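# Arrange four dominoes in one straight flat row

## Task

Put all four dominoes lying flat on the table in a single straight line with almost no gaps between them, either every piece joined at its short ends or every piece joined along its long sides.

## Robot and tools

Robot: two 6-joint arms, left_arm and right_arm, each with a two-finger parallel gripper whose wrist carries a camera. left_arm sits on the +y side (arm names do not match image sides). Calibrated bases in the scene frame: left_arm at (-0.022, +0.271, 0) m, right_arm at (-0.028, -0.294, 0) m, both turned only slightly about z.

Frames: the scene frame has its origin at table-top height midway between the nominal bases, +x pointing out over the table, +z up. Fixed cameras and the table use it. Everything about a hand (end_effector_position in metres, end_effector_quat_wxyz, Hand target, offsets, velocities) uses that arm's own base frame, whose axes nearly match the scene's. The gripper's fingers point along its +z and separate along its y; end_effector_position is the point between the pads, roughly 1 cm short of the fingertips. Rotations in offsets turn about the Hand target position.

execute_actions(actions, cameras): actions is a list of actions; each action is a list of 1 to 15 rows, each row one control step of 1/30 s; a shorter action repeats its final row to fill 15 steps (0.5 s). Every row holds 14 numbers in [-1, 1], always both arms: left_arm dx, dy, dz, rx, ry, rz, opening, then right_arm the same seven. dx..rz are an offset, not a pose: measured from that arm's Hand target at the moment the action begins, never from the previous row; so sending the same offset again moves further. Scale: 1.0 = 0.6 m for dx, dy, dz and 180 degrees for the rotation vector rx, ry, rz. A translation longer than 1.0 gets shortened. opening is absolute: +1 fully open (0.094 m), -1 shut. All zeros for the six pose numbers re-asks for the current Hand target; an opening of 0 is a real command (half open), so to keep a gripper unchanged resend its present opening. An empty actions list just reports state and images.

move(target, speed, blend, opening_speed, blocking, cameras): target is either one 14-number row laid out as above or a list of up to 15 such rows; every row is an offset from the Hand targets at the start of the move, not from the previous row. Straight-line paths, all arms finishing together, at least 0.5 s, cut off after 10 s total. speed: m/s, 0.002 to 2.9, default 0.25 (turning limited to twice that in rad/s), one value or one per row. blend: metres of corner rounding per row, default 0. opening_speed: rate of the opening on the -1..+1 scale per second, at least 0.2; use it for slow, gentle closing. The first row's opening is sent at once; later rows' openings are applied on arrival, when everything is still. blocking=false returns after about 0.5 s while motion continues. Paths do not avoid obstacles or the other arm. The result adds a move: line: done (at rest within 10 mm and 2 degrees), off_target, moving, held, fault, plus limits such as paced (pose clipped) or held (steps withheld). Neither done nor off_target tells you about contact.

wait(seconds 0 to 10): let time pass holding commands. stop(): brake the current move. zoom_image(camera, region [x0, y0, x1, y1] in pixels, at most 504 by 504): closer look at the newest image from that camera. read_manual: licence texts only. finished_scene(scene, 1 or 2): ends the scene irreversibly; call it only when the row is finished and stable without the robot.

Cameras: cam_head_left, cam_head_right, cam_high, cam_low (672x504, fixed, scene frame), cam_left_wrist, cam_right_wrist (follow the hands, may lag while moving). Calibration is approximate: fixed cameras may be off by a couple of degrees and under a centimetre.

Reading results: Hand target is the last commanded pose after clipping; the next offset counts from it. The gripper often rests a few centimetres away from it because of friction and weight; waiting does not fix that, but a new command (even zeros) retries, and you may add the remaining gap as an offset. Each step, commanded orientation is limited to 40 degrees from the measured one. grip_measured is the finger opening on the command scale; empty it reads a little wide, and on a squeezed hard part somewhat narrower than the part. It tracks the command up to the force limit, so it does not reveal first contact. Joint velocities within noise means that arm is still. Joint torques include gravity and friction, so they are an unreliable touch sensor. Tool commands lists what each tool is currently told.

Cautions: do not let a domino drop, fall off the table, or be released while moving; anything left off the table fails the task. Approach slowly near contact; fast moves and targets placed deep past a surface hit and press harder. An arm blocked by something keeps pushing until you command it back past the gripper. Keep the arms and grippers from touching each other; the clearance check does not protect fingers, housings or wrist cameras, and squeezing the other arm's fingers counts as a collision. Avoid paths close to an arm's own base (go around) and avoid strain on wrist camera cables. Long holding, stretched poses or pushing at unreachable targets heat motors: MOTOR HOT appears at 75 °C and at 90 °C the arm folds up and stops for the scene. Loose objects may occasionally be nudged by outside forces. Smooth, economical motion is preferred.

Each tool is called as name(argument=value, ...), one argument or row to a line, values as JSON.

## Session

execute_actions(
  actions=[],
)

Scene clock: 0.00 s.
left_arm: end_effector_position=(+0.3919, +0.0548, +0.1180) grip_measured=+1.000 end_effector_quat_wxyz=(+0.624, -0.095, +0.769, +0.106) | right_arm: end_effector_position=(+0.3864, -0.0540, +0.1338) grip_measured=+1.000 end_effector_quat_wxyz=(+0.639, +0.116, +0.750, -0.128)
Joint positions: left_arm=[0.014 1.572 0.319 1.044 -0.271 -0.013 0.094] | right_arm=[0.029 1.531 0.309 1.058 0.375 0.016 0.094]
Joint velocities: within noise
Joint torques (N m): no reading
Heat: left arm: 27 °C; right arm: 28 °C.
Hand target: left_arm +0.3917, +0.0550, +0.1165; +0.620, -0.095, +0.771, +0.106 | right_arm +0.3886, -0.0542, +0.1424; +0.648, +0.119, +0.741, -0.126
Tool commands: left_gripper/opening=+1.0 right_gripper/opening=+1.0
camera_calibration:
cam_left_wrist: T_world_to_cam=[[0.349511, -0.936796, 0.0159481, -0.0859136], [-0.704537, -0.274002, -0.654638, 0.400465], [0.617632, 0.217567, -0.755775, -0.0530799], [0, 0, 0, 1]] pos_world=[0.344954, 0.0407929, 0.223413]
cam_right_wrist: T_world_to_cam=[[-0.255469, -0.958739, 0.124721, 0.0330537], [-0.73105, 0.107136, -0.673861, 0.411335], [0.632694, -0.263328, -0.728256, -0.0579844], [0, 0, 0, 1]] pos_world=[0.345837, -0.0276477, 0.230832]

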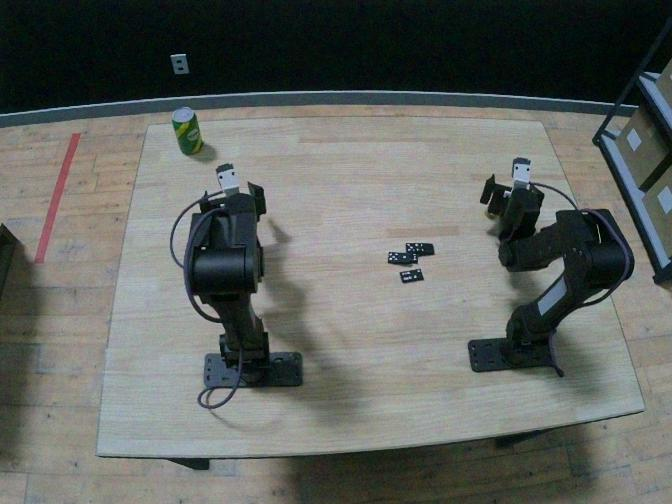

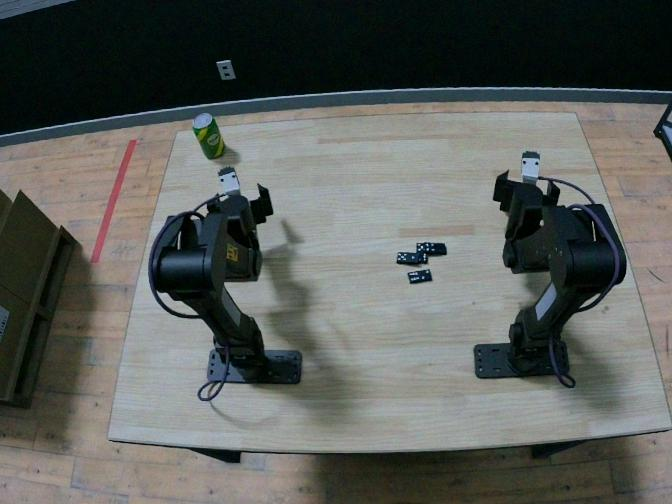

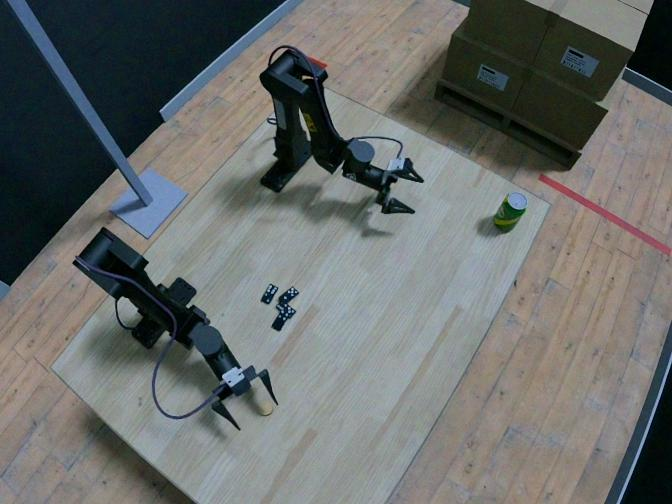

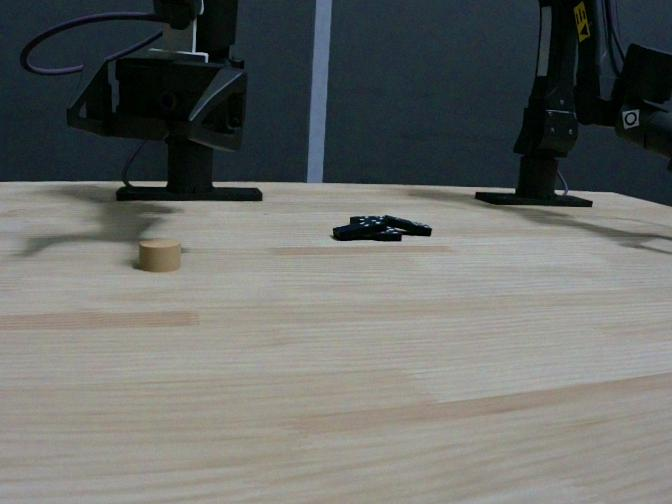

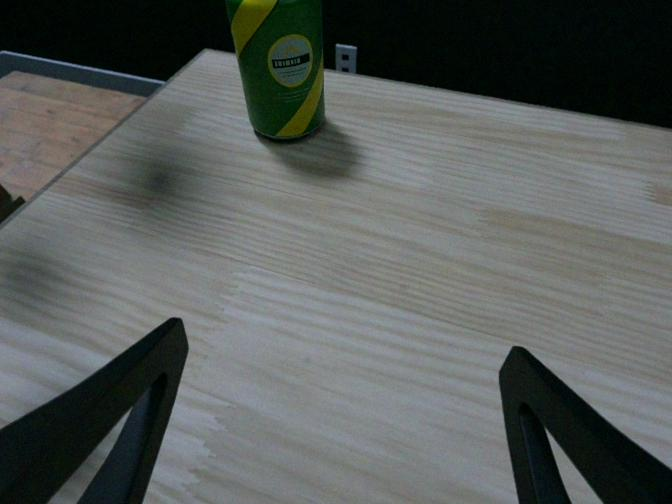

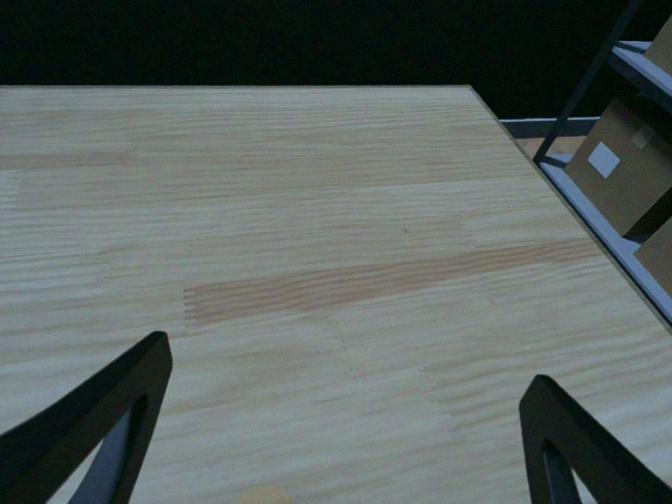

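zoom_image(
  camera="cam_head_right",
  region=[370, 220, 470, 300],
)

zoom_image(
  camera="cam_low",
  region=[310, 190, 460, 260],
)

zoom_image(
  camera="cam_high",
  region=[240, 260, 330, 350],
)

Scaled by 5.040 from the camera's 672x504 image, which has a finer 960x720 frame.

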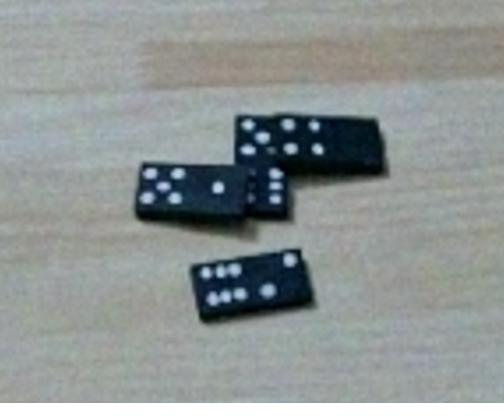

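Scaled by 3.360 from the camera's 672x504 image, which has a finer 960x720 frame.

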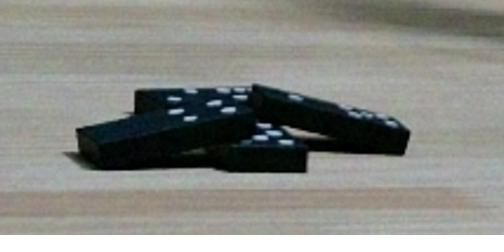

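Scaled by 5.600 from the camera's 672x504 image, which has a finer 960x720 frame.

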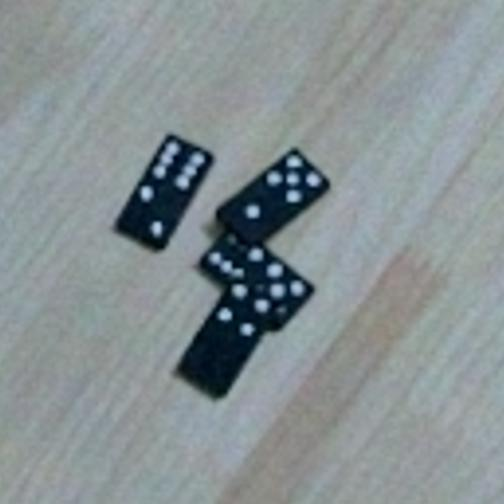

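move(
  target=[0,0,0,0,0,0,0.5,-0.115,0.473,0.09,0.088,0.453,0.083,-0.1],
  cameras=["cam_right_wrist","cam_head_right"],
  speed=0.2,
)

Scene clock: 16.10 s.
left_arm: end_effector_position=(+0.3919, +0.0548, +0.1180) grip_measured=+0.502 end_effector_quat_wxyz=(+0.624, -0.095, +0.769, +0.106) | right_arm: end_effector_position=(+0.3169, +0.2262, +0.1906) grip_measured=-0.099 end_effector_quat_wxyz=(+0.041, -0.005, +0.999, +0.029)
Joint positions: left_arm=[0.014 1.572 0.319 1.044 -0.271 -0.013 0.071] | right_arm=[0.618 1.979 2.057 -1.548 0 0.608 0.042]
Joint velocities: within noise
Joint torques (N m): left_arm=[-0.03 -4.82 6.05 1.53 -0.07 0.01] | right_arm=[0.24 -8.92 9.72 0.1 -0.01 0.12]
Heat: left arm: 27 °C; right arm: 30 °C.
Hand target: left_arm +0.3917, +0.0550, +0.1165; +0.620, -0.095, +0.771, +0.106 | right_arm +0.3196, +0.2297, +0.1964; -0.001, +0.000, +1.000, +0.000
Off the commanded pose: left_arm 0.002 m, 0 deg | right_arm 0.007 m, 6 deg.
joint sent to its limit (right arm) — joint 4 (wrist pitch), lower limit. The joint targets are off in orientation, not in position.
move: off_target (right_arm)
camera_calibration:
cam_right_wrist: T_world_to_cam=[[0.110716, -0.98676, -0.118518, 0.213595], [-0.82796, -0.157541, 0.538203, 0.228416], [-0.549749, 0.0385407, -0.83444, 0.427806], [0, 0, 0, 1]] pos_world=[0.400656, 0.230264, 0.259359]
Images, in order (width x height): cam_head_right 672x504, cam_right_wrist 672x504.

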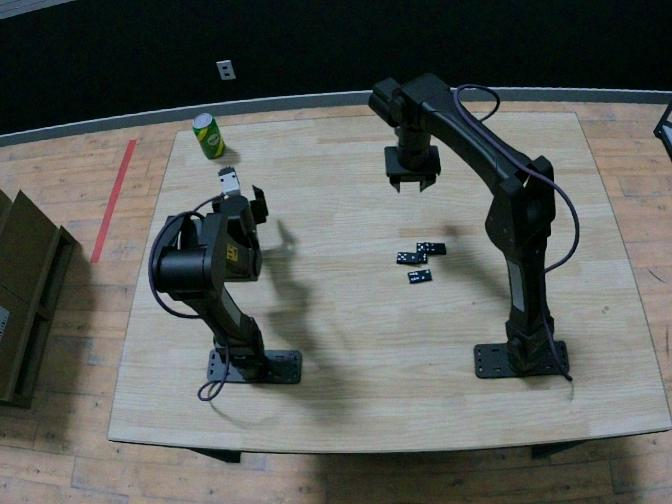

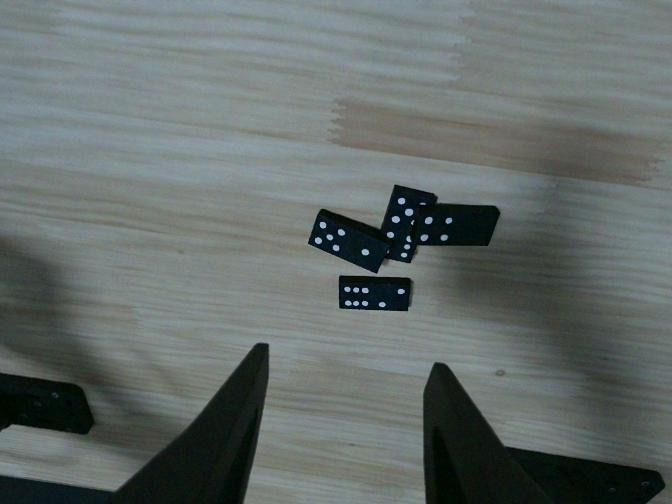

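move(
  target=[0,0,0,0,0,0,0.5,-0.101,0.0255,-0.2107,0,0,0.433,-0.1],
  cameras=["cam_right_wrist","cam_low"],
  speed=0.15,
)

zoom_image(
  camera="cam_low",
  region=[310, 150, 480, 260],
)

Scene clock: 35.03 s.
left_arm: end_effector_position=(+0.3919, +0.0548, +0.1180) grip_measured=+0.502 end_effector_quat_wxyz=(+0.624, -0.095, +0.769, +0.106) | right_arm: end_effector_position=(+0.2590, +0.2427, +0.0622) grip_measured=-0.099 end_effector_quat_wxyz=(-0.018, -0.623, +0.782, -0.002)
Joint positions: left_arm=[0.014 1.572 0.319 1.044 -0.271 -0.013 0.071] | right_arm=[0.751 1.949 1.504 -1.163 0.001 -0.595 0.042]
Joint velocities: within noise
Joint torques (N m): left_arm=[-0.03 -4.82 6.05 1.53 -0.07 0] | right_arm=[0.36 -12.37 5.48 0.11 0.01 -0.09]
Heat: left arm: 28 °C; right arm: 32 °C.
Hand target: left_arm +0.3917, +0.0550, +0.1165; +0.620, -0.095, +0.771, +0.106 | right_arm +0.2591, +0.2448, +0.0700; -0.001, -0.629, +0.777, -0.001
Off the commanded pose: left_arm 0.002 m, 0 deg | right_arm 0.008 m, 2 deg.
move: done
camera_calibration:
cam_right_wrist: T_world_to_cam=[[0.986732, -0.133577, -0.0922869, -0.214582], [-0.0451533, -0.771773, 0.634293, 0.192451], [-0.155951, -0.62171, -0.767565, 0.342346], [0, 0, 0, 1]] pos_world=[0.273814, 0.332705, 0.120899]
Images, in order (width x height): cam_low 672x504, cam_right_wrist 672x504.

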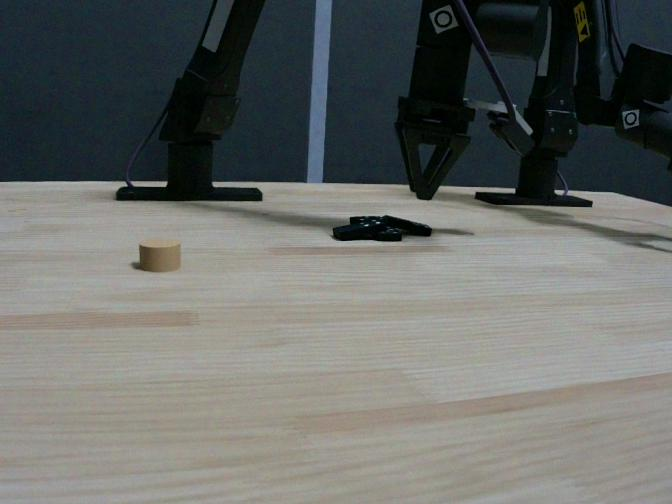

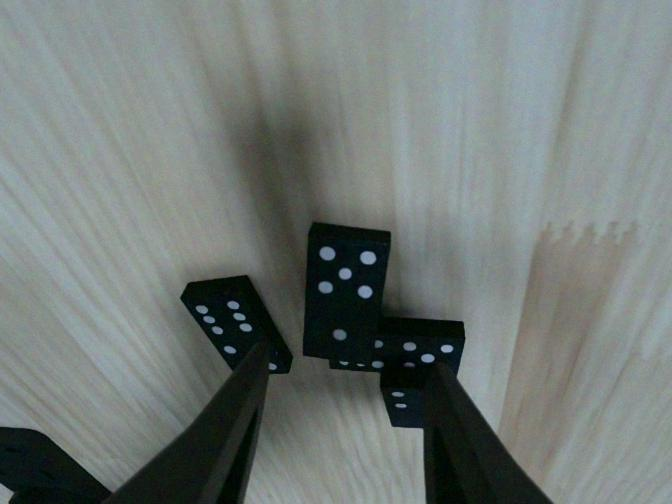

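Scaled by 2.965 from the camera's 672x504 image, which has a finer 960x720 frame.

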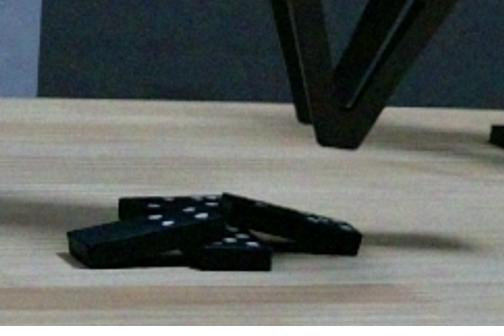

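move(
  target=[0,0,0,0,0,0,0.5,-0.008,-0.004,-0.05,0,0,0.014,-0.1],
  cameras=["cam_right_wrist","cam_low"],
  speed=0.08,
)

zoom_image(
  camera="cam_low",
  region=[310, 150, 480, 260],
)

Scene clock: 45.27 s.
left_arm: end_effector_position=(+0.3919, +0.0548, +0.1180) grip_measured=+0.502 end_effector_quat_wxyz=(+0.624, -0.095, +0.769, +0.106) | right_arm: end_effector_position=(+0.2544, +0.2400, +0.0352) grip_measured=-0.099 end_effector_quat_wxyz=(-0.014, -0.640, +0.768, -0.002)
Joint positions: left_arm=[0.014 1.572 0.319 1.044 -0.271 -0.013 0.071] | right_arm=[0.754 1.948 1.392 -1.043 0.002 -0.635 0.042]
Joint velocities: within noise
Joint torques (N m): left_arm=[-0.03 -4.82 6.06 1.53 -0.07 0] | right_arm=[0.42 -11.45 5.38 0.11 0 -0.08]
Heat: left arm: 29 °C; right arm: 31 °C.
Hand target: left_arm +0.3917, +0.0550, +0.1165; +0.620, -0.095, +0.771, +0.106 | right_arm +0.2544, +0.2425, +0.0400; -0.001, -0.646, +0.763, -0.001
Off the commanded pose: left_arm 0.002 m, 0 deg | right_arm 0.005 m, 2 deg.
move: done
camera_calibration:
cam_right_wrist: T_world_to_cam=[[0.99214, -0.0896175, -0.0873348, -0.22494], [-0.0147787, -0.776959, 0.629378, 0.201072], [-0.124259, -0.62314, -0.772176, 0.311554], [0, 0, 0, 1]] pos_world=[0.264857, 0.330208, 0.0943797]
Images, in order (width x height): cam_low 672x504, cam_right_wrist 672x504.

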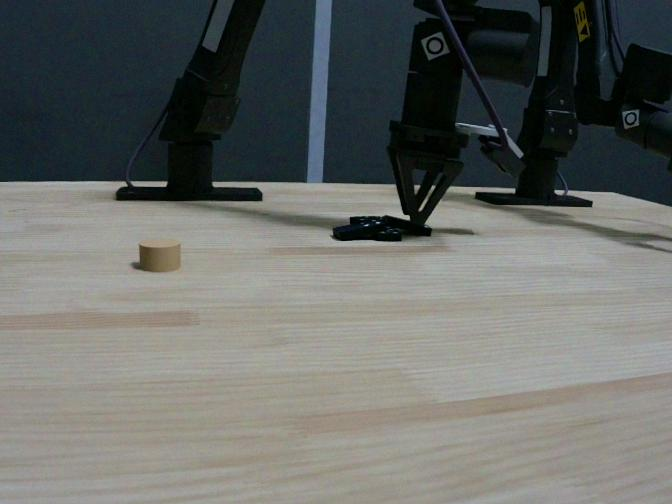

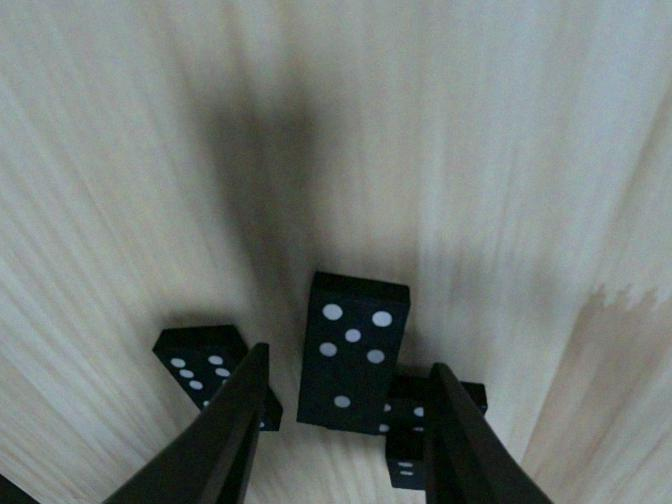

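Scaled by 2.965 from the camera's 672x504 image, which has a finer 960x720 frame.

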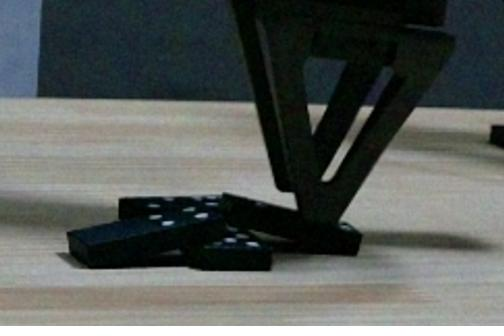

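move(
  target=[0,0,0,0,0,0,0.5,0.001,-0.001,-0.022,0,0,0,-0.1],
  cameras=["cam_right_wrist"],
  speed=0.05,
)

move(
  target=[0,0,0,0,0,0,0.5,0,0,0,0,0,0,-0.56],
  cameras=["cam_right_wrist","cam_low"],
  opening_speed=0.3,
)

zoom_image(
  camera="cam_low",
  region=[310, 150, 480, 260],
)

Scene clock: 50.17 s.
left_arm: end_effector_position=(+0.3919, +0.0548, +0.1180) grip_measured=+0.502 end_effector_quat_wxyz=(+0.624, -0.095, +0.769, +0.106) | right_arm: end_effector_position=(+0.2554, +0.2410, +0.0273) grip_measured=-0.099 end_effector_quat_wxyz=(-0.006, -0.641, +0.768, -0.001)
Joint positions: left_arm=[0.014 1.572 0.319 1.044 -0.271 -0.013 0.071] | right_arm=[0.754 1.948 1.36 -0.994 0.002 -0.637 0.042]
Joint velocities: within noise
Joint torques (N m): left_arm=[-0.02 -4.82 6.04 1.53 -0.07 0] | right_arm=[0.27 -10.07 5.35 0.13 0.02 -0.07]
Heat: left arm: 29 °C; right arm: 30 °C.
Hand target: left_arm +0.3917, +0.0550, +0.1165; +0.620, -0.095, +0.771, +0.106 | right_arm +0.2549, +0.2419, +0.0268; -0.001, -0.646, +0.763, -0.001
Off the commanded pose: left_arm 0.002 m, 0 deg | right_arm 0.001 m, 1 deg.
move: done
camera_calibration:
cam_right_wrist: T_world_to_cam=[[0.993316, -0.0863962, -0.0765441, -0.227942], [-0.0203864, -0.78403, 0.620388, 0.210111], [-0.113612, -0.614681, -0.780551, 0.301765], [0, 0, 0, 1]] pos_world=[0.264986, 0.330529, 0.0877447]
Images, in order (width x height): cam_right_wrist 672x504.

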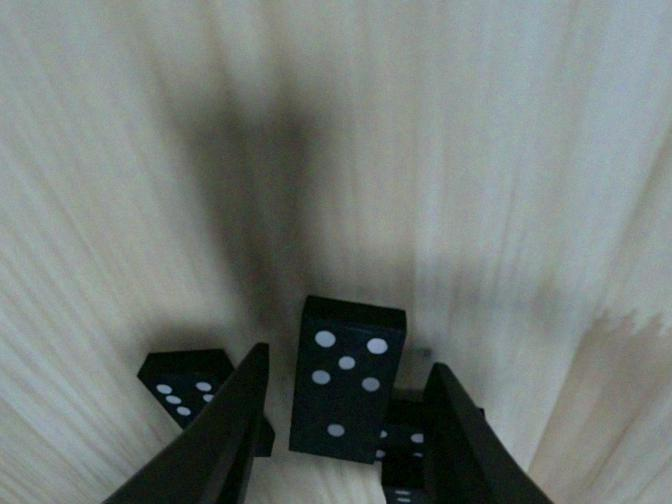

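Scene clock: 51.90 s.
left_arm: end_effector_position=(+0.3919, +0.0548, +0.1180) grip_measured=+0.502 end_effector_quat_wxyz=(+0.624, -0.095, +0.769, +0.106) | right_arm: end_effector_position=(+0.2556, +0.2412, +0.0273) grip_measured=-0.514 end_effector_quat_wxyz=(-0.006, -0.641, +0.767, -0.001)
Joint positions: left_arm=[0.014 1.572 0.319 1.044 -0.271 -0.013 0.071] | right_arm=[0.754 1.948 1.36 -0.994 0.002 -0.637 0.023]
Joint velocities: within noise
Joint torques (N m): left_arm=[-0.03 -4.82 6.04 1.53 -0.07 0] | right_arm=[0.34 -9.95 5.33 0.14 0.01 -0.06]
Heat: left arm: 29 °C; right arm: 30 °C.
Hand target: left_arm +0.3917, +0.0550, +0.1165; +0.620, -0.095, +0.771, +0.106 | right_arm +0.2549, +0.2419, +0.0268; -0.001, -0.646, +0.763, -0.001
Off the commanded pose: left_arm 0.002 m, 0 deg | right_arm 0.001 m, 1 deg.
move: done
camera_calibration:
cam_right_wrist: T_world_to_cam=[[0.993393, -0.0860108, -0.0759737, -0.228233], [-0.0205012, -0.78438, 0.619942, 0.210379], [-0.112914, -0.614289, -0.780961, 0.301558], [0, 0, 0, 1]] pos_world=[0.265089, 0.33063, 0.087743]
Images, in order (width x height): cam_low 672x504, cam_right_wrist 672x504.

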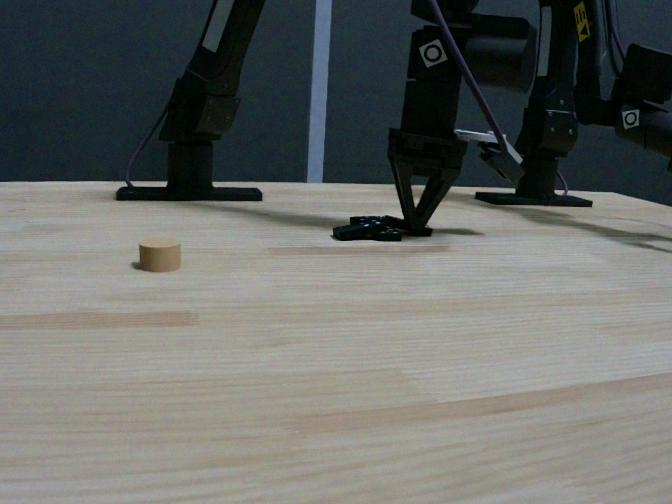

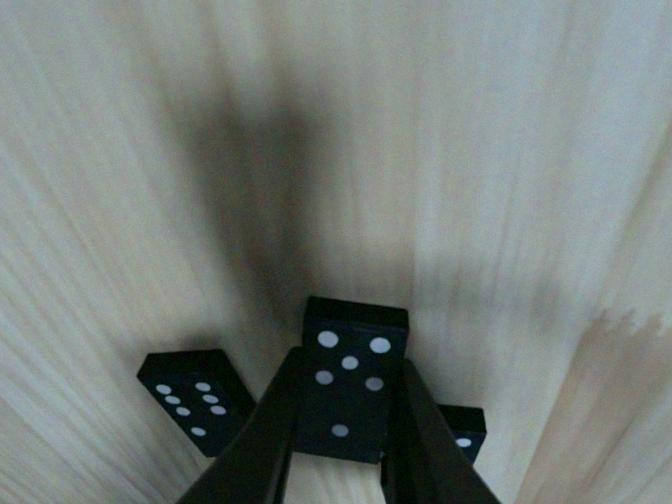

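Scaled by 2.965 from the camera's 672x504 image, which has a finer 960x720 frame.

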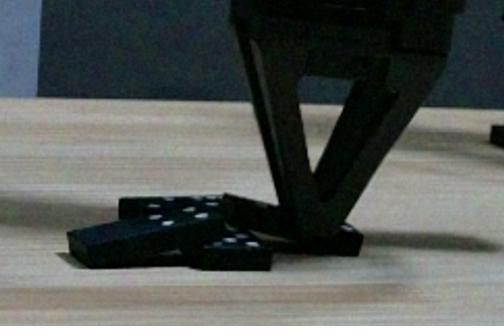

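move(
  target=[
    [0,0,0,0,0,0,0.5,0.012,0.07,0.002,0,0,0,-0.56],
    [0,0,0,0,0,0,0.5,0.047,0.092,0.002,0,0,0,-0.56],
  ],
  cameras=["cam_right_wrist","cam_low"],
  speed=0.05,
)

move(
  target=[0,0,0,0,0,0,0.5,0,0,0,0,0,0,-0.3],
  cameras=["cam_right_wrist","cam_low"],
  opening_speed=0.2,
)

zoom_image(
  camera="cam_low",
  region=[310, 150, 480, 260],
)

Scene clock: 56.37 s.
left_arm: end_effector_position=(+0.3919, +0.0548, +0.1180) grip_measured=+0.502 end_effector_quat_wxyz=(+0.624, -0.095, +0.769, +0.106) | right_arm: end_effector_position=(+0.2774, +0.2932, +0.0287) grip_measured=-0.518 end_effector_quat_wxyz=(-0.003, -0.648, +0.762, -0.003)
Joint positions: left_arm=[0.014 1.572 0.319 1.044 -0.271 -0.013 0.071] | right_arm=[0.813 2.135 1.645 -1.088 0.006 -0.596 0.023]
Joint velocities: within noise
Joint torques (N m): left_arm=[-0.03 -4.82 6.05 1.53 -0.07 0.01] | right_arm=[-0.5 -9.52 9.1 -0.02 -0.04 0.01]
Heat: left arm: 29 °C; right arm: 30 °C.
Hand target: left_arm +0.3917, +0.0550, +0.1165; +0.620, -0.095, +0.771, +0.106 | right_arm +0.2831, +0.2971, +0.0279; -0.001, -0.646, +0.763, -0.001
Off the commanded pose: left_arm 0.002 m, 0 deg | right_arm 0.007 m, 0 deg.
move: done
camera_calibration:
cam_right_wrist: T_world_to_cam=[[0.995199, -0.0684866, -0.0699217, -0.251126], [-0.0104595, -0.784728, 0.619752, 0.24823], [-0.0973142, -0.616045, -0.781677, 0.333312], [0, 0, 0, 1]] pos_world=[0.284953, 0.382929, 0.0891421]
Images, in order (width x height): cam_low 672x504, cam_right_wrist 672x504.

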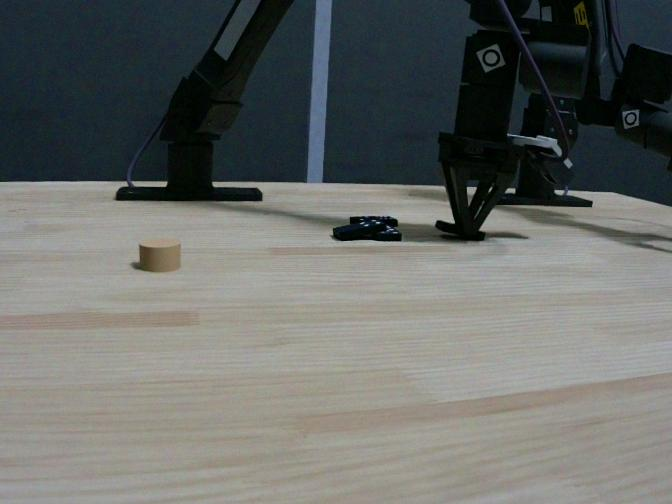

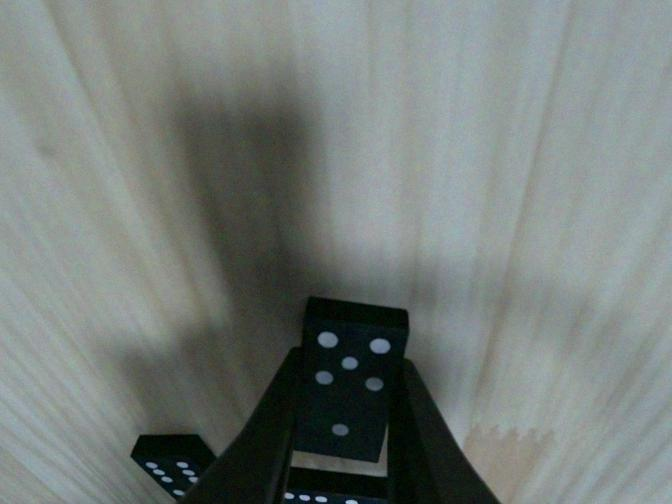

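Scene clock: 57.87 s.
left_arm: end_effector_position=(+0.3919, +0.0548, +0.1180) grip_measured=+0.502 end_effector_quat_wxyz=(+0.624, -0.095, +0.769, +0.106) | right_arm: end_effector_position=(+0.2766, +0.2925, +0.0242) grip_measured=-0.301 end_effector_quat_wxyz=(-0.009, -0.648, +0.762, -0.004)
Joint positions: left_arm=[0.014 1.572 0.319 1.044 -0.271 -0.013 0.071] | right_arm=[0.813 2.147 1.645 -1.088 0.006 -0.596 0.033]
Joint velocities: within noise
Joint torques (N m): left_arm=[-0.03 -4.82 6.04 1.53 -0.06 0.01] | right_arm=[-0.4 -10.54 8.99 -0.06 -0.03 0]
Heat: left arm: 29 °C; right arm: 30 °C.
Hand target: left_arm +0.3917, +0.0550, +0.1165; +0.620, -0.095, +0.771, +0.106 | right_arm +0.2831, +0.2971, +0.0280; -0.001, -0.646, +0.763, -0.001
Off the commanded pose: left_arm 0.002 m, 0 deg | right_arm 0.009 m, 1 deg.
move: done
camera_calibration:
cam_right_wrist: T_world_to_cam=[[0.994598, -0.0691339, -0.0774283, -0.250162], [-0.00539079, -0.779326, 0.626595, 0.247225], [-0.103661, -0.622793, -0.775489, 0.332755], [0, 0, 0, 1]] pos_world=[0.284637, 0.382612, 0.0837684]
Images, in order (width x height): cam_low 672x504, cam_right_wrist 672x504.

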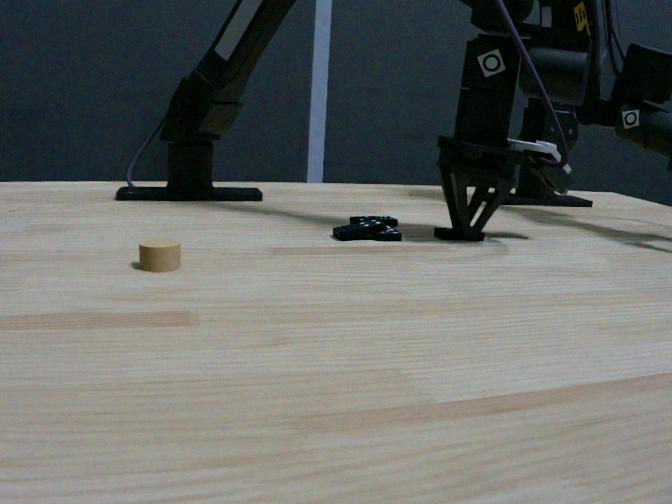

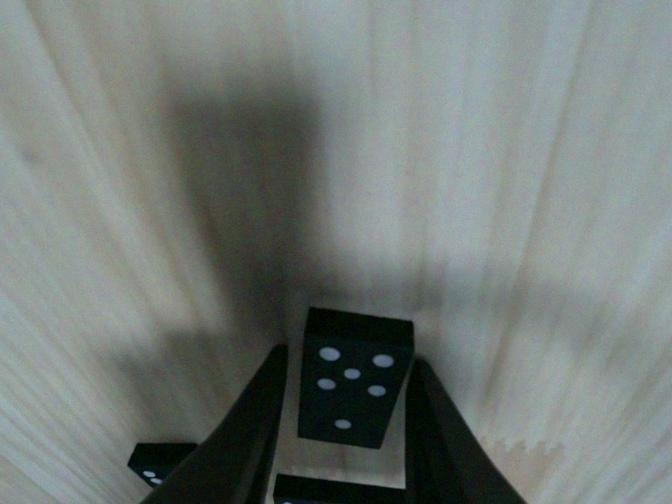

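Scaled by 2.965 from the camera's 672x504 image, which has a finer 960x720 frame.

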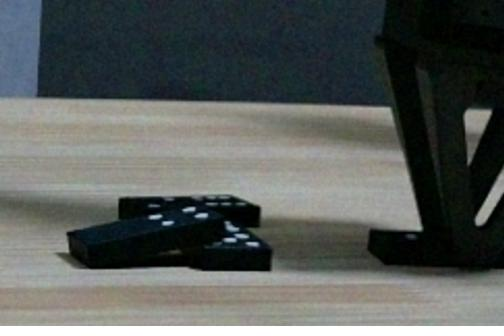

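move(
  target=[
    [0,0,0,0,0,0,0.5,0,0,0.13,0,0,0,-0.3],
    [0,0,0,0,0,0,0.5,-0.007,-0.227,0.06,0,0,0.064,-0.1],
  ],
  cameras=["cam_right_wrist"],
  speed=0.15,
)

Scene clock: 63.00 s.
left_arm: end_effector_position=(+0.3919, +0.0548, +0.1180) grip_measured=+0.502 end_effector_quat_wxyz=(+0.624, -0.095, +0.769, +0.106) | right_arm: end_effector_position=(+0.2796, +0.1591, +0.0571) grip_measured=-0.101 end_effector_quat_wxyz=(+0.018, +0.715, -0.698, +0.002)
Joint positions: left_arm=[0.014 1.572 0.319 1.044 -0.271 -0.013 0.071] | right_arm=[0.522 1.827 1.32 -1.097 0.014 -1.073 0.042]
Joint velocities: within noise
Joint torques (N m): left_arm=[-0.02 -4.81 6.04 1.53 -0.07 0] | right_arm=[0.02 -11.38 5.31 0.06 -0.13 -0.08]
Heat: left arm: 29 °C; right arm: 30 °C.
Hand target: left_arm +0.3917, +0.0550, +0.1165; +0.620, -0.095, +0.771, +0.106 | right_arm +0.2789, +0.1610, +0.0640; +0.001, +0.720, -0.694, +0.001
Off the commanded pose: left_arm 0.002 m, 0 deg | right_arm 0.007 m, 2 deg.
move: done
camera_calibration:
cam_right_wrist: T_world_to_cam=[[0.988877, 0.114646, -0.0947545, -0.286465], [0.148735, -0.761112, 0.631337, 0.0763503], [0.0002615, -0.638408, -0.769698, 0.248714], [0, 0, 0, 1]] pos_world=[0.271857, 0.249734, 0.116088]
Images, in order (width x height): cam_right_wrist 672x504.

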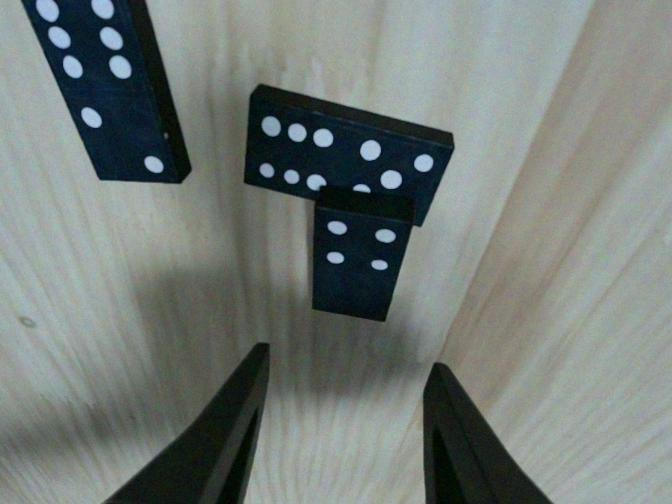

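move(
  target=[0,0,0,0,0,0,0.5,0.0015,-0.0135,-0.06,0,0,0.006,-0.1],
  cameras=["cam_right_wrist","cam_low"],
  speed=0.06,
)

zoom_image(
  camera="cam_low",
  region=[310, 150, 480, 260],
)

Scene clock: 68.27 s.
left_arm: end_effector_position=(+0.3919, +0.0548, +0.1180) grip_measured=+0.502 end_effector_quat_wxyz=(+0.624, -0.095, +0.769, +0.106) | right_arm: end_effector_position=(+0.2808, +0.1527, +0.0300) grip_measured=-0.101 end_effector_quat_wxyz=(+0.004, +0.723, -0.690, +0.006)
Joint positions: left_arm=[0.014 1.572 0.319 1.044 -0.271 -0.013 0.071] | right_arm=[0.503 1.826 1.206 -0.955 0.014 -1.115 0.042]
Joint velocities: within noise
Joint torques (N m): left_arm=[-0.02 -4.82 6.04 1.53 -0.07 0.01] | right_arm=[-0.49 -8.31 5.31 0.12 -0.1 -0.09]
Heat: left arm: 30 °C; right arm: 30 °C.
Hand target: left_arm +0.3917, +0.0550, +0.1165; +0.620, -0.095, +0.771, +0.106 | right_arm +0.2797, +0.1528, +0.0279; +0.001, +0.726, -0.688, +0.001
Off the commanded pose: left_arm 0.002 m, 0 deg | right_arm 0.002 m, 1 deg.
move: done
camera_calibration:
cam_right_wrist: T_world_to_cam=[[0.987978, 0.138486, -0.0687132, -0.293709], [0.150881, -0.766896, 0.623783, 0.0890263], [0.0336894, -0.626651, -0.778571, 0.212918], [0, 0, 0, 1]] pos_world=[0.269572, 0.242374, 0.0900574]
Images, in order (width x height): cam_low 672x504, cam_right_wrist 672x504.

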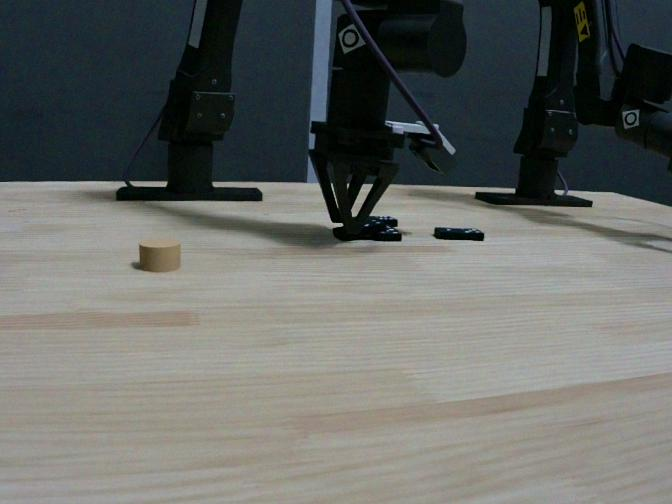

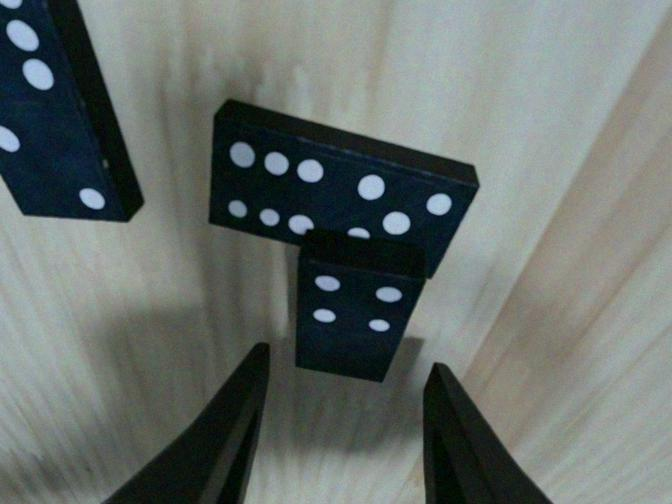

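Scaled by 2.965 from the camera's 672x504 image, which has a finer 960x720 frame.

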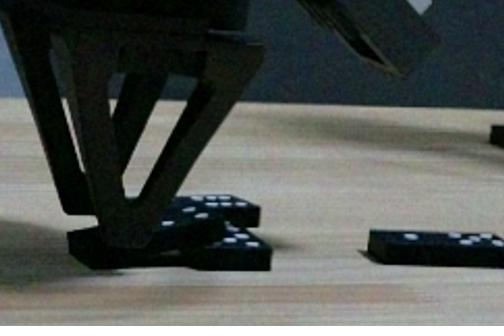

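move(
  target=[0,0,0,0,0,0,0.5,0,0,-0.006,0,0,0,-0.1],
  cameras=[],
  speed=0.05,
)

move(
  target=[0,0,0,0,0,0,0.5,0,0,0,0,0,0,-0.58],
  cameras=[],
  opening_speed=0.3,
)

move(
  target=[0,0,0,0,0,0,0.5,0.003,-0.065,0.002,0,0,0,-0.58],
  cameras=[],
  speed=0.05,
)

move(
  target=[0,0,0,0,0,0,0.5,0,0,0,0,0,0,-0.2],
  cameras=["cam_right_wrist","cam_low"],
  opening_speed=0.25,
)

Scene clock: 73.17 s.
left_arm: end_effector_position=(+0.3919, +0.0548, +0.1180) grip_measured=+0.502 end_effector_quat_wxyz=(+0.624, -0.095, +0.769, +0.106) | right_arm: end_effector_position=(+0.2814, +0.1531, +0.0281) grip_measured=-0.101 end_effector_quat_wxyz=(+0.001, +0.724, -0.690, +0.007)
Joint positions: left_arm=[0.014 1.572 0.319 1.044 -0.271 -0.013 0.071] | right_arm=[0.503 1.826 1.198 -0.941 0.014 -1.115 0.042]
Joint velocities: within noise
Joint torques (N m): left_arm=[-0.03 -4.82 6.05 1.53 -0.06 0.01] | right_arm=[-0.44 -7.94 5.24 0.13 -0.12 -0.1]
Heat: left arm: 30 °C; right arm: 30 °C.
Hand target: left_arm +0.3917, +0.0550, +0.1165; +0.620, -0.095, +0.771, +0.106 | right_arm +0.2798, +0.1528, +0.0243; +0.001, +0.726, -0.688, +0.001
Off the commanded pose: left_arm 0.002 m, 0 deg | right_arm 0.004 m, 1 deg.
move: done
No camera images: "cameras" was empty.

Scene clock: 74.97 s.
left_arm: end_effector_position=(+0.3919, +0.0548, +0.1180) grip_measured=+0.502 end_effector_quat_wxyz=(+0.624, -0.095, +0.769, +0.106) | right_arm: end_effector_position=(+0.2820, +0.1530, +0.0283) grip_measured=-0.577 end_effector_quat_wxyz=(+0.000, +0.724, -0.689, +0.007)
Joint positions: left_arm=[0.014 1.572 0.319 1.044 -0.271 -0.013 0.071] | right_arm=[0.502 1.825 1.198 -0.939 0.014 -1.119 0.02]
Joint velocities: within noise
Joint torques (N m): left_arm=[-0.02 -4.82 6.06 1.53 -0.07 0] | right_arm=[-0.35 -7.95 5.38 0.14 -0.14 -0.04]
Heat: left arm: 30 °C; right arm: 30 °C.
Hand target: left_arm +0.3917, +0.0550, +0.1165; +0.620, -0.095, +0.771, +0.106 | right_arm +0.2798, +0.1528, +0.0244; +0.001, +0.726, -0.688, +0.001
Off the commanded pose: left_arm 0.002 m, 0 deg | right_arm 0.005 m, 1 deg.
move: done
No camera images: "cameras" was empty.

Scene clock: 76.33 s.
left_arm: end_effector_position=(+0.3919, +0.0548, +0.1180) grip_measured=+0.502 end_effector_quat_wxyz=(+0.624, -0.095, +0.769, +0.106) | right_arm: end_effector_position=(+0.2809, +0.1135, +0.0194) grip_measured=-0.579 end_effector_quat_wxyz=(+0.015, +0.722, -0.691, -0.003)
Joint positions: left_arm=[0.014 1.572 0.319 1.044 -0.271 -0.013 0.071] | right_arm=[0.385 1.806 1.134 -0.928 0.007 -1.23 0.02]
Joint velocities: within noise
Joint torques (N m): left_arm=[-0.03 -4.82 6.05 1.53 -0.07 0.01] | right_arm=[-0.28 -10.61 5.14 0.06 -0.06 -0.07]
Heat: left arm: 30 °C; right arm: 30 °C.
Hand target: left_arm +0.3917, +0.0550, +0.1165; +0.620, -0.095, +0.771, +0.106 | right_arm +0.2817, +0.1139, +0.0256; +0.001, +0.726, -0.688, +0.001
Off the commanded pose: left_arm 0.002 m, 0 deg | right_arm 0.006 m, 2 deg.
move: done
No camera images: "cameras" was empty.

Scene clock: 78.07 s.
left_arm: end_effector_position=(+0.3919, +0.0548, +0.1180) grip_measured=+0.502 end_effector_quat_wxyz=(+0.624, -0.095, +0.769, +0.106) | right_arm: end_effector_position=(+0.2811, +0.1136, +0.0195) grip_measured=-0.201 end_effector_quat_wxyz=(+0.015, +0.723, -0.691, -0.002)
Joint positions: left_arm=[0.014 1.572 0.319 1.044 -0.271 -0.013 0.071] | right_arm=[0.385 1.805 1.134 -0.928 0.007 -1.231 0.038]
Joint velocities: within noise
Joint torques (N m): left_arm=[-0.03 -4.82 6.05 1.53 -0.06 0] | right_arm=[-0.28 -10.63 5.07 0.05 -0.03 -0.1]
Heat: left arm: 30 °C; right arm: 30 °C.
Hand target: left_arm +0.3917, +0.0550, +0.1165; +0.620, -0.095, +0.771, +0.106 | right_arm +0.2817, +0.1139, +0.0256; +0.000, +0.726, -0.688, +0.001
Off the commanded pose: left_arm 0.002 m, 0 deg | right_arm 0.006 m, 2 deg.
move: done
camera_calibration:
cam_right_wrist: T_world_to_cam=[[0.986018, 0.136544, -0.0955195, -0.287898], [0.166209, -0.764753, 0.622517, 0.0609346], [0.0119522, -0.629689, -0.776755, 0.186529], [0, 0, 0, 1]] pos_world=[0.271516, 0.203366, 0.0794543]
Images, in order (width x height): cam_low 672x504, cam_right_wrist 672x504.

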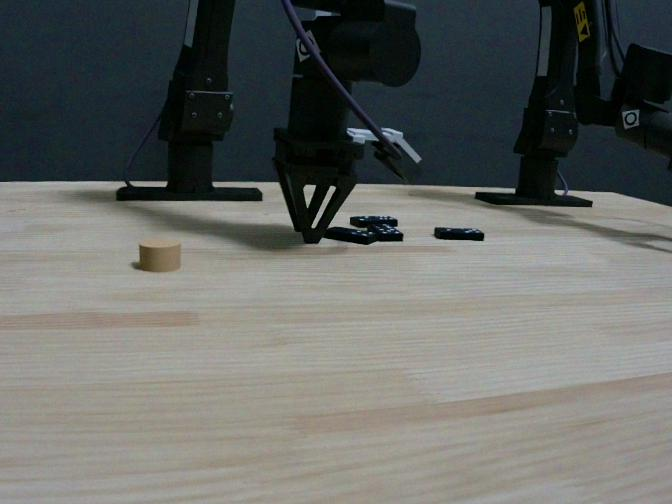

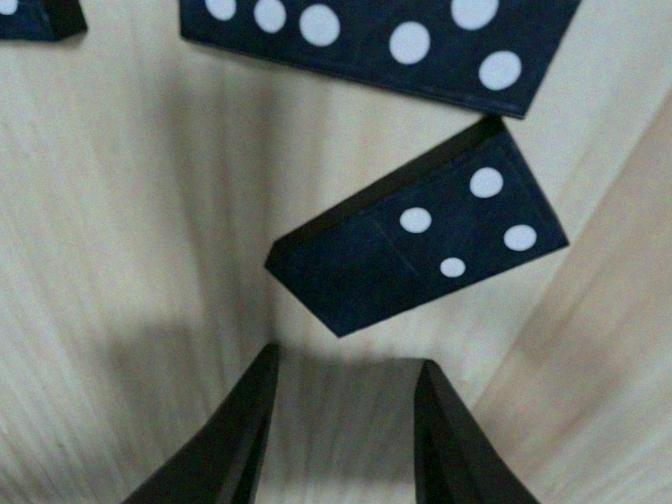

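move(
  target=[
    [0,0,0,0,0,0,0.5,0,0,0.12,0,0,0,-0.2],
    [0,0,0,0,0,0,0.5,-0.025,0.19,0.27,0,0,-0.0675,-0.1],
  ],
  cameras=["cam_right_wrist"],
  speed=0.15,
)

zoom_image(
  camera="cam_right_wrist",
  region=[180, 60, 540, 360],
)

Scene clock: 84.47 s.
left_arm: end_effector_position=(+0.3919, +0.0548, +0.1180) grip_measured=+0.502 end_effector_quat_wxyz=(+0.624, -0.095, +0.769, +0.106) | right_arm: end_effector_position=(+0.2642, +0.2246, +0.1817) grip_measured=-0.101 end_effector_quat_wxyz=(+0.013, -0.653, +0.758, -0.004)
Joint positions: left_arm=[0.014 1.572 0.319 1.044 -0.271 -0.013 0.071] | right_arm=[0.706 1.862 1.865 -1.549 0.008 -0.716 0.042]
Joint velocities: within noise
Joint torques (N m): left_arm=[-0.02 -4.82 6.05 1.53 -0.06 0.01] | right_arm=[-0.17 -8.23 9.42 -0.08 -0.07 0.11]
Heat: left arm: 30 °C; right arm: 30 °C.
Hand target: left_arm +0.3917, +0.0550, +0.1165; +0.620, -0.095, +0.771, +0.106 | right_arm +0.2667, +0.2278, +0.1876; -0.001, -0.649, +0.761, -0.001
Off the commanded pose: left_arm 0.002 m, 0 deg | right_arm 0.007 m, 2 deg.
joint sent to its limit (right arm) — joint 4 (wrist pitch), lower limit. The joint targets still meet the commanded pose.
move: done
camera_calibration:
cam_right_wrist: T_world_to_cam=[[0.997466, -0.0544535, -0.0457768, -0.240134], [-0.0157403, -0.796476, 0.604465, 0.106123], [-0.0693753, -0.602213, -0.795316, 0.401383], [0, 0, 0, 1]] pos_world=[0.269042, 0.313167, 0.244086]
Images, in order (width x height): cam_right_wrist 672x504.

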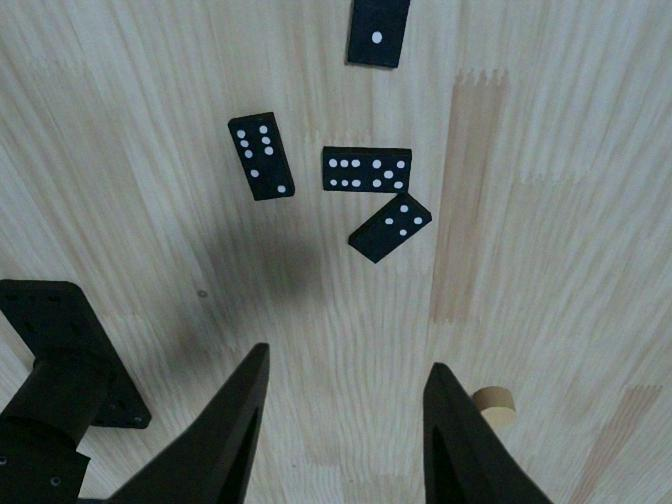

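Scaled by 1.400 from the camera's 672x504 image, which has a finer 960x720 frame.

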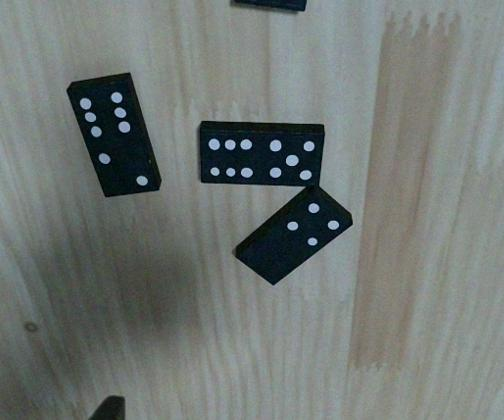

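move(
  target=[
    [0,0,0,0,0,0,0.5,-0.008,-0.048,-0.16,0,0,-0.469,-0.25],
    [0,0,0,0,0,0,0.5,-0.008,-0.048,-0.22,0,0,-0.469,-0.25],
  ],
  cameras=["cam_right_wrist"],
  speed=0.15,
)

Scene clock: 104.27 s.
left_arm: end_effector_position=(+0.3919, +0.0548, +0.1180) grip_measured=+0.502 end_effector_quat_wxyz=(+0.624, -0.095, +0.769, +0.106) | right_arm: end_effector_position=(+0.2605, +0.2002, +0.0557) grip_measured=-0.249 end_effector_quat_wxyz=(-0.006, +0.022, +1.000, -0.003)
Joint positions: left_arm=[0.014 1.572 0.319 1.044 -0.271 -0.013 0.071] | right_arm=[0.651 1.835 1.325 -1.074 -0.002 0.695 0.035]
Joint velocities: within noise
Joint torques (N m): left_arm=[-0.03 -4.83 6.05 1.53 -0.07 0] | right_arm=[-0.44 -9.17 5.59 0.11 -0.01 0.14]
Heat: left arm: 31 °C; right arm: 31 °C.
Hand target: left_arm +0.3917, +0.0550, +0.1165; +0.620, -0.095, +0.771, +0.106 | right_arm +0.2619, +0.1990, +0.0556; -0.001, +0.030, +1.000, +0.000
Off the commanded pose: left_arm 0.002 m, 0 deg | right_arm 0.002 m, 1 deg.
move: done
camera_calibration:
cam_right_wrist: T_world_to_cam=[[0.0483258, -0.996767, -0.0641906, 0.193321], [-0.778696, -0.0778448, 0.622554, 0.216756], [-0.625538, 0.0198996, -0.77994, 0.305646], [0, 0, 0, 1]] pos_world=[0.350638, 0.203487, 0.115853]
Images, in order (width x height): cam_right_wrist 672x504.

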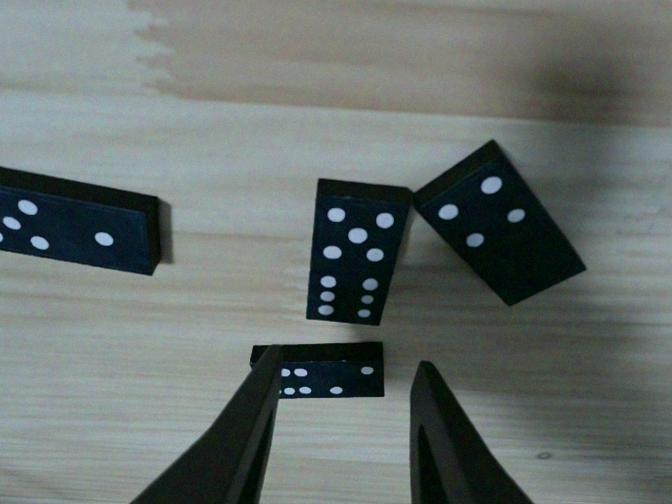

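move(
  target=[0,0,0,0,0,0,0.5,0,0.002,-0.052,0,0,0.008,-0.2],
  cameras=["cam_right_wrist"],
  speed=0.06,
)

Scene clock: 109.30 s.
left_arm: end_effector_position=(+0.3919, +0.0548, +0.1180) grip_measured=+0.502 end_effector_quat_wxyz=(+0.624, -0.095, +0.769, +0.106) | right_arm: end_effector_position=(+0.2620, +0.2013, +0.0287) grip_measured=-0.201 end_effector_quat_wxyz=(-0.001, +0.021, +1.000, +0.001)
Joint positions: left_arm=[0.014 1.572 0.319 1.044 -0.271 -0.013 0.071] | right_arm=[0.651 1.862 1.247 -0.956 -0.002 0.692 0.038]
Joint velocities: within noise
Joint torques (N m): left_arm=[-0.03 -4.82 6.05 1.53 -0.07 0] | right_arm=[-0.08 -8.1 5.5 0.15 0.03 -0.02]
Heat: left arm: 31 °C; right arm: 31 °C.
Hand target: left_arm +0.3917, +0.0550, +0.1165; +0.620, -0.095, +0.771, +0.106 | right_arm +0.2619, +0.2002, +0.0245; -0.001, +0.018, +1.000, +0.000
Off the commanded pose: left_arm 0.002 m, 0 deg | right_arm 0.004 m, 0 deg.
move: done
camera_calibration:
cam_right_wrist: T_world_to_cam=[[0.0521278, -0.996045, -0.0719451, 0.191735], [-0.7852, -0.0853943, 0.613326, 0.238272], [-0.617044, 0.0245199, -0.786546, 0.28258], [0, 0, 0, 1]] pos_world=[0.351461, 0.204395, 0.0899179]
Images, in order (width x height): cam_right_wrist 672x504.

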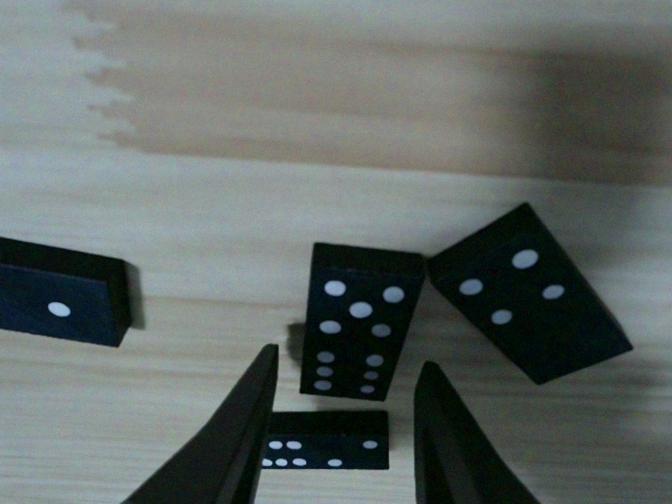

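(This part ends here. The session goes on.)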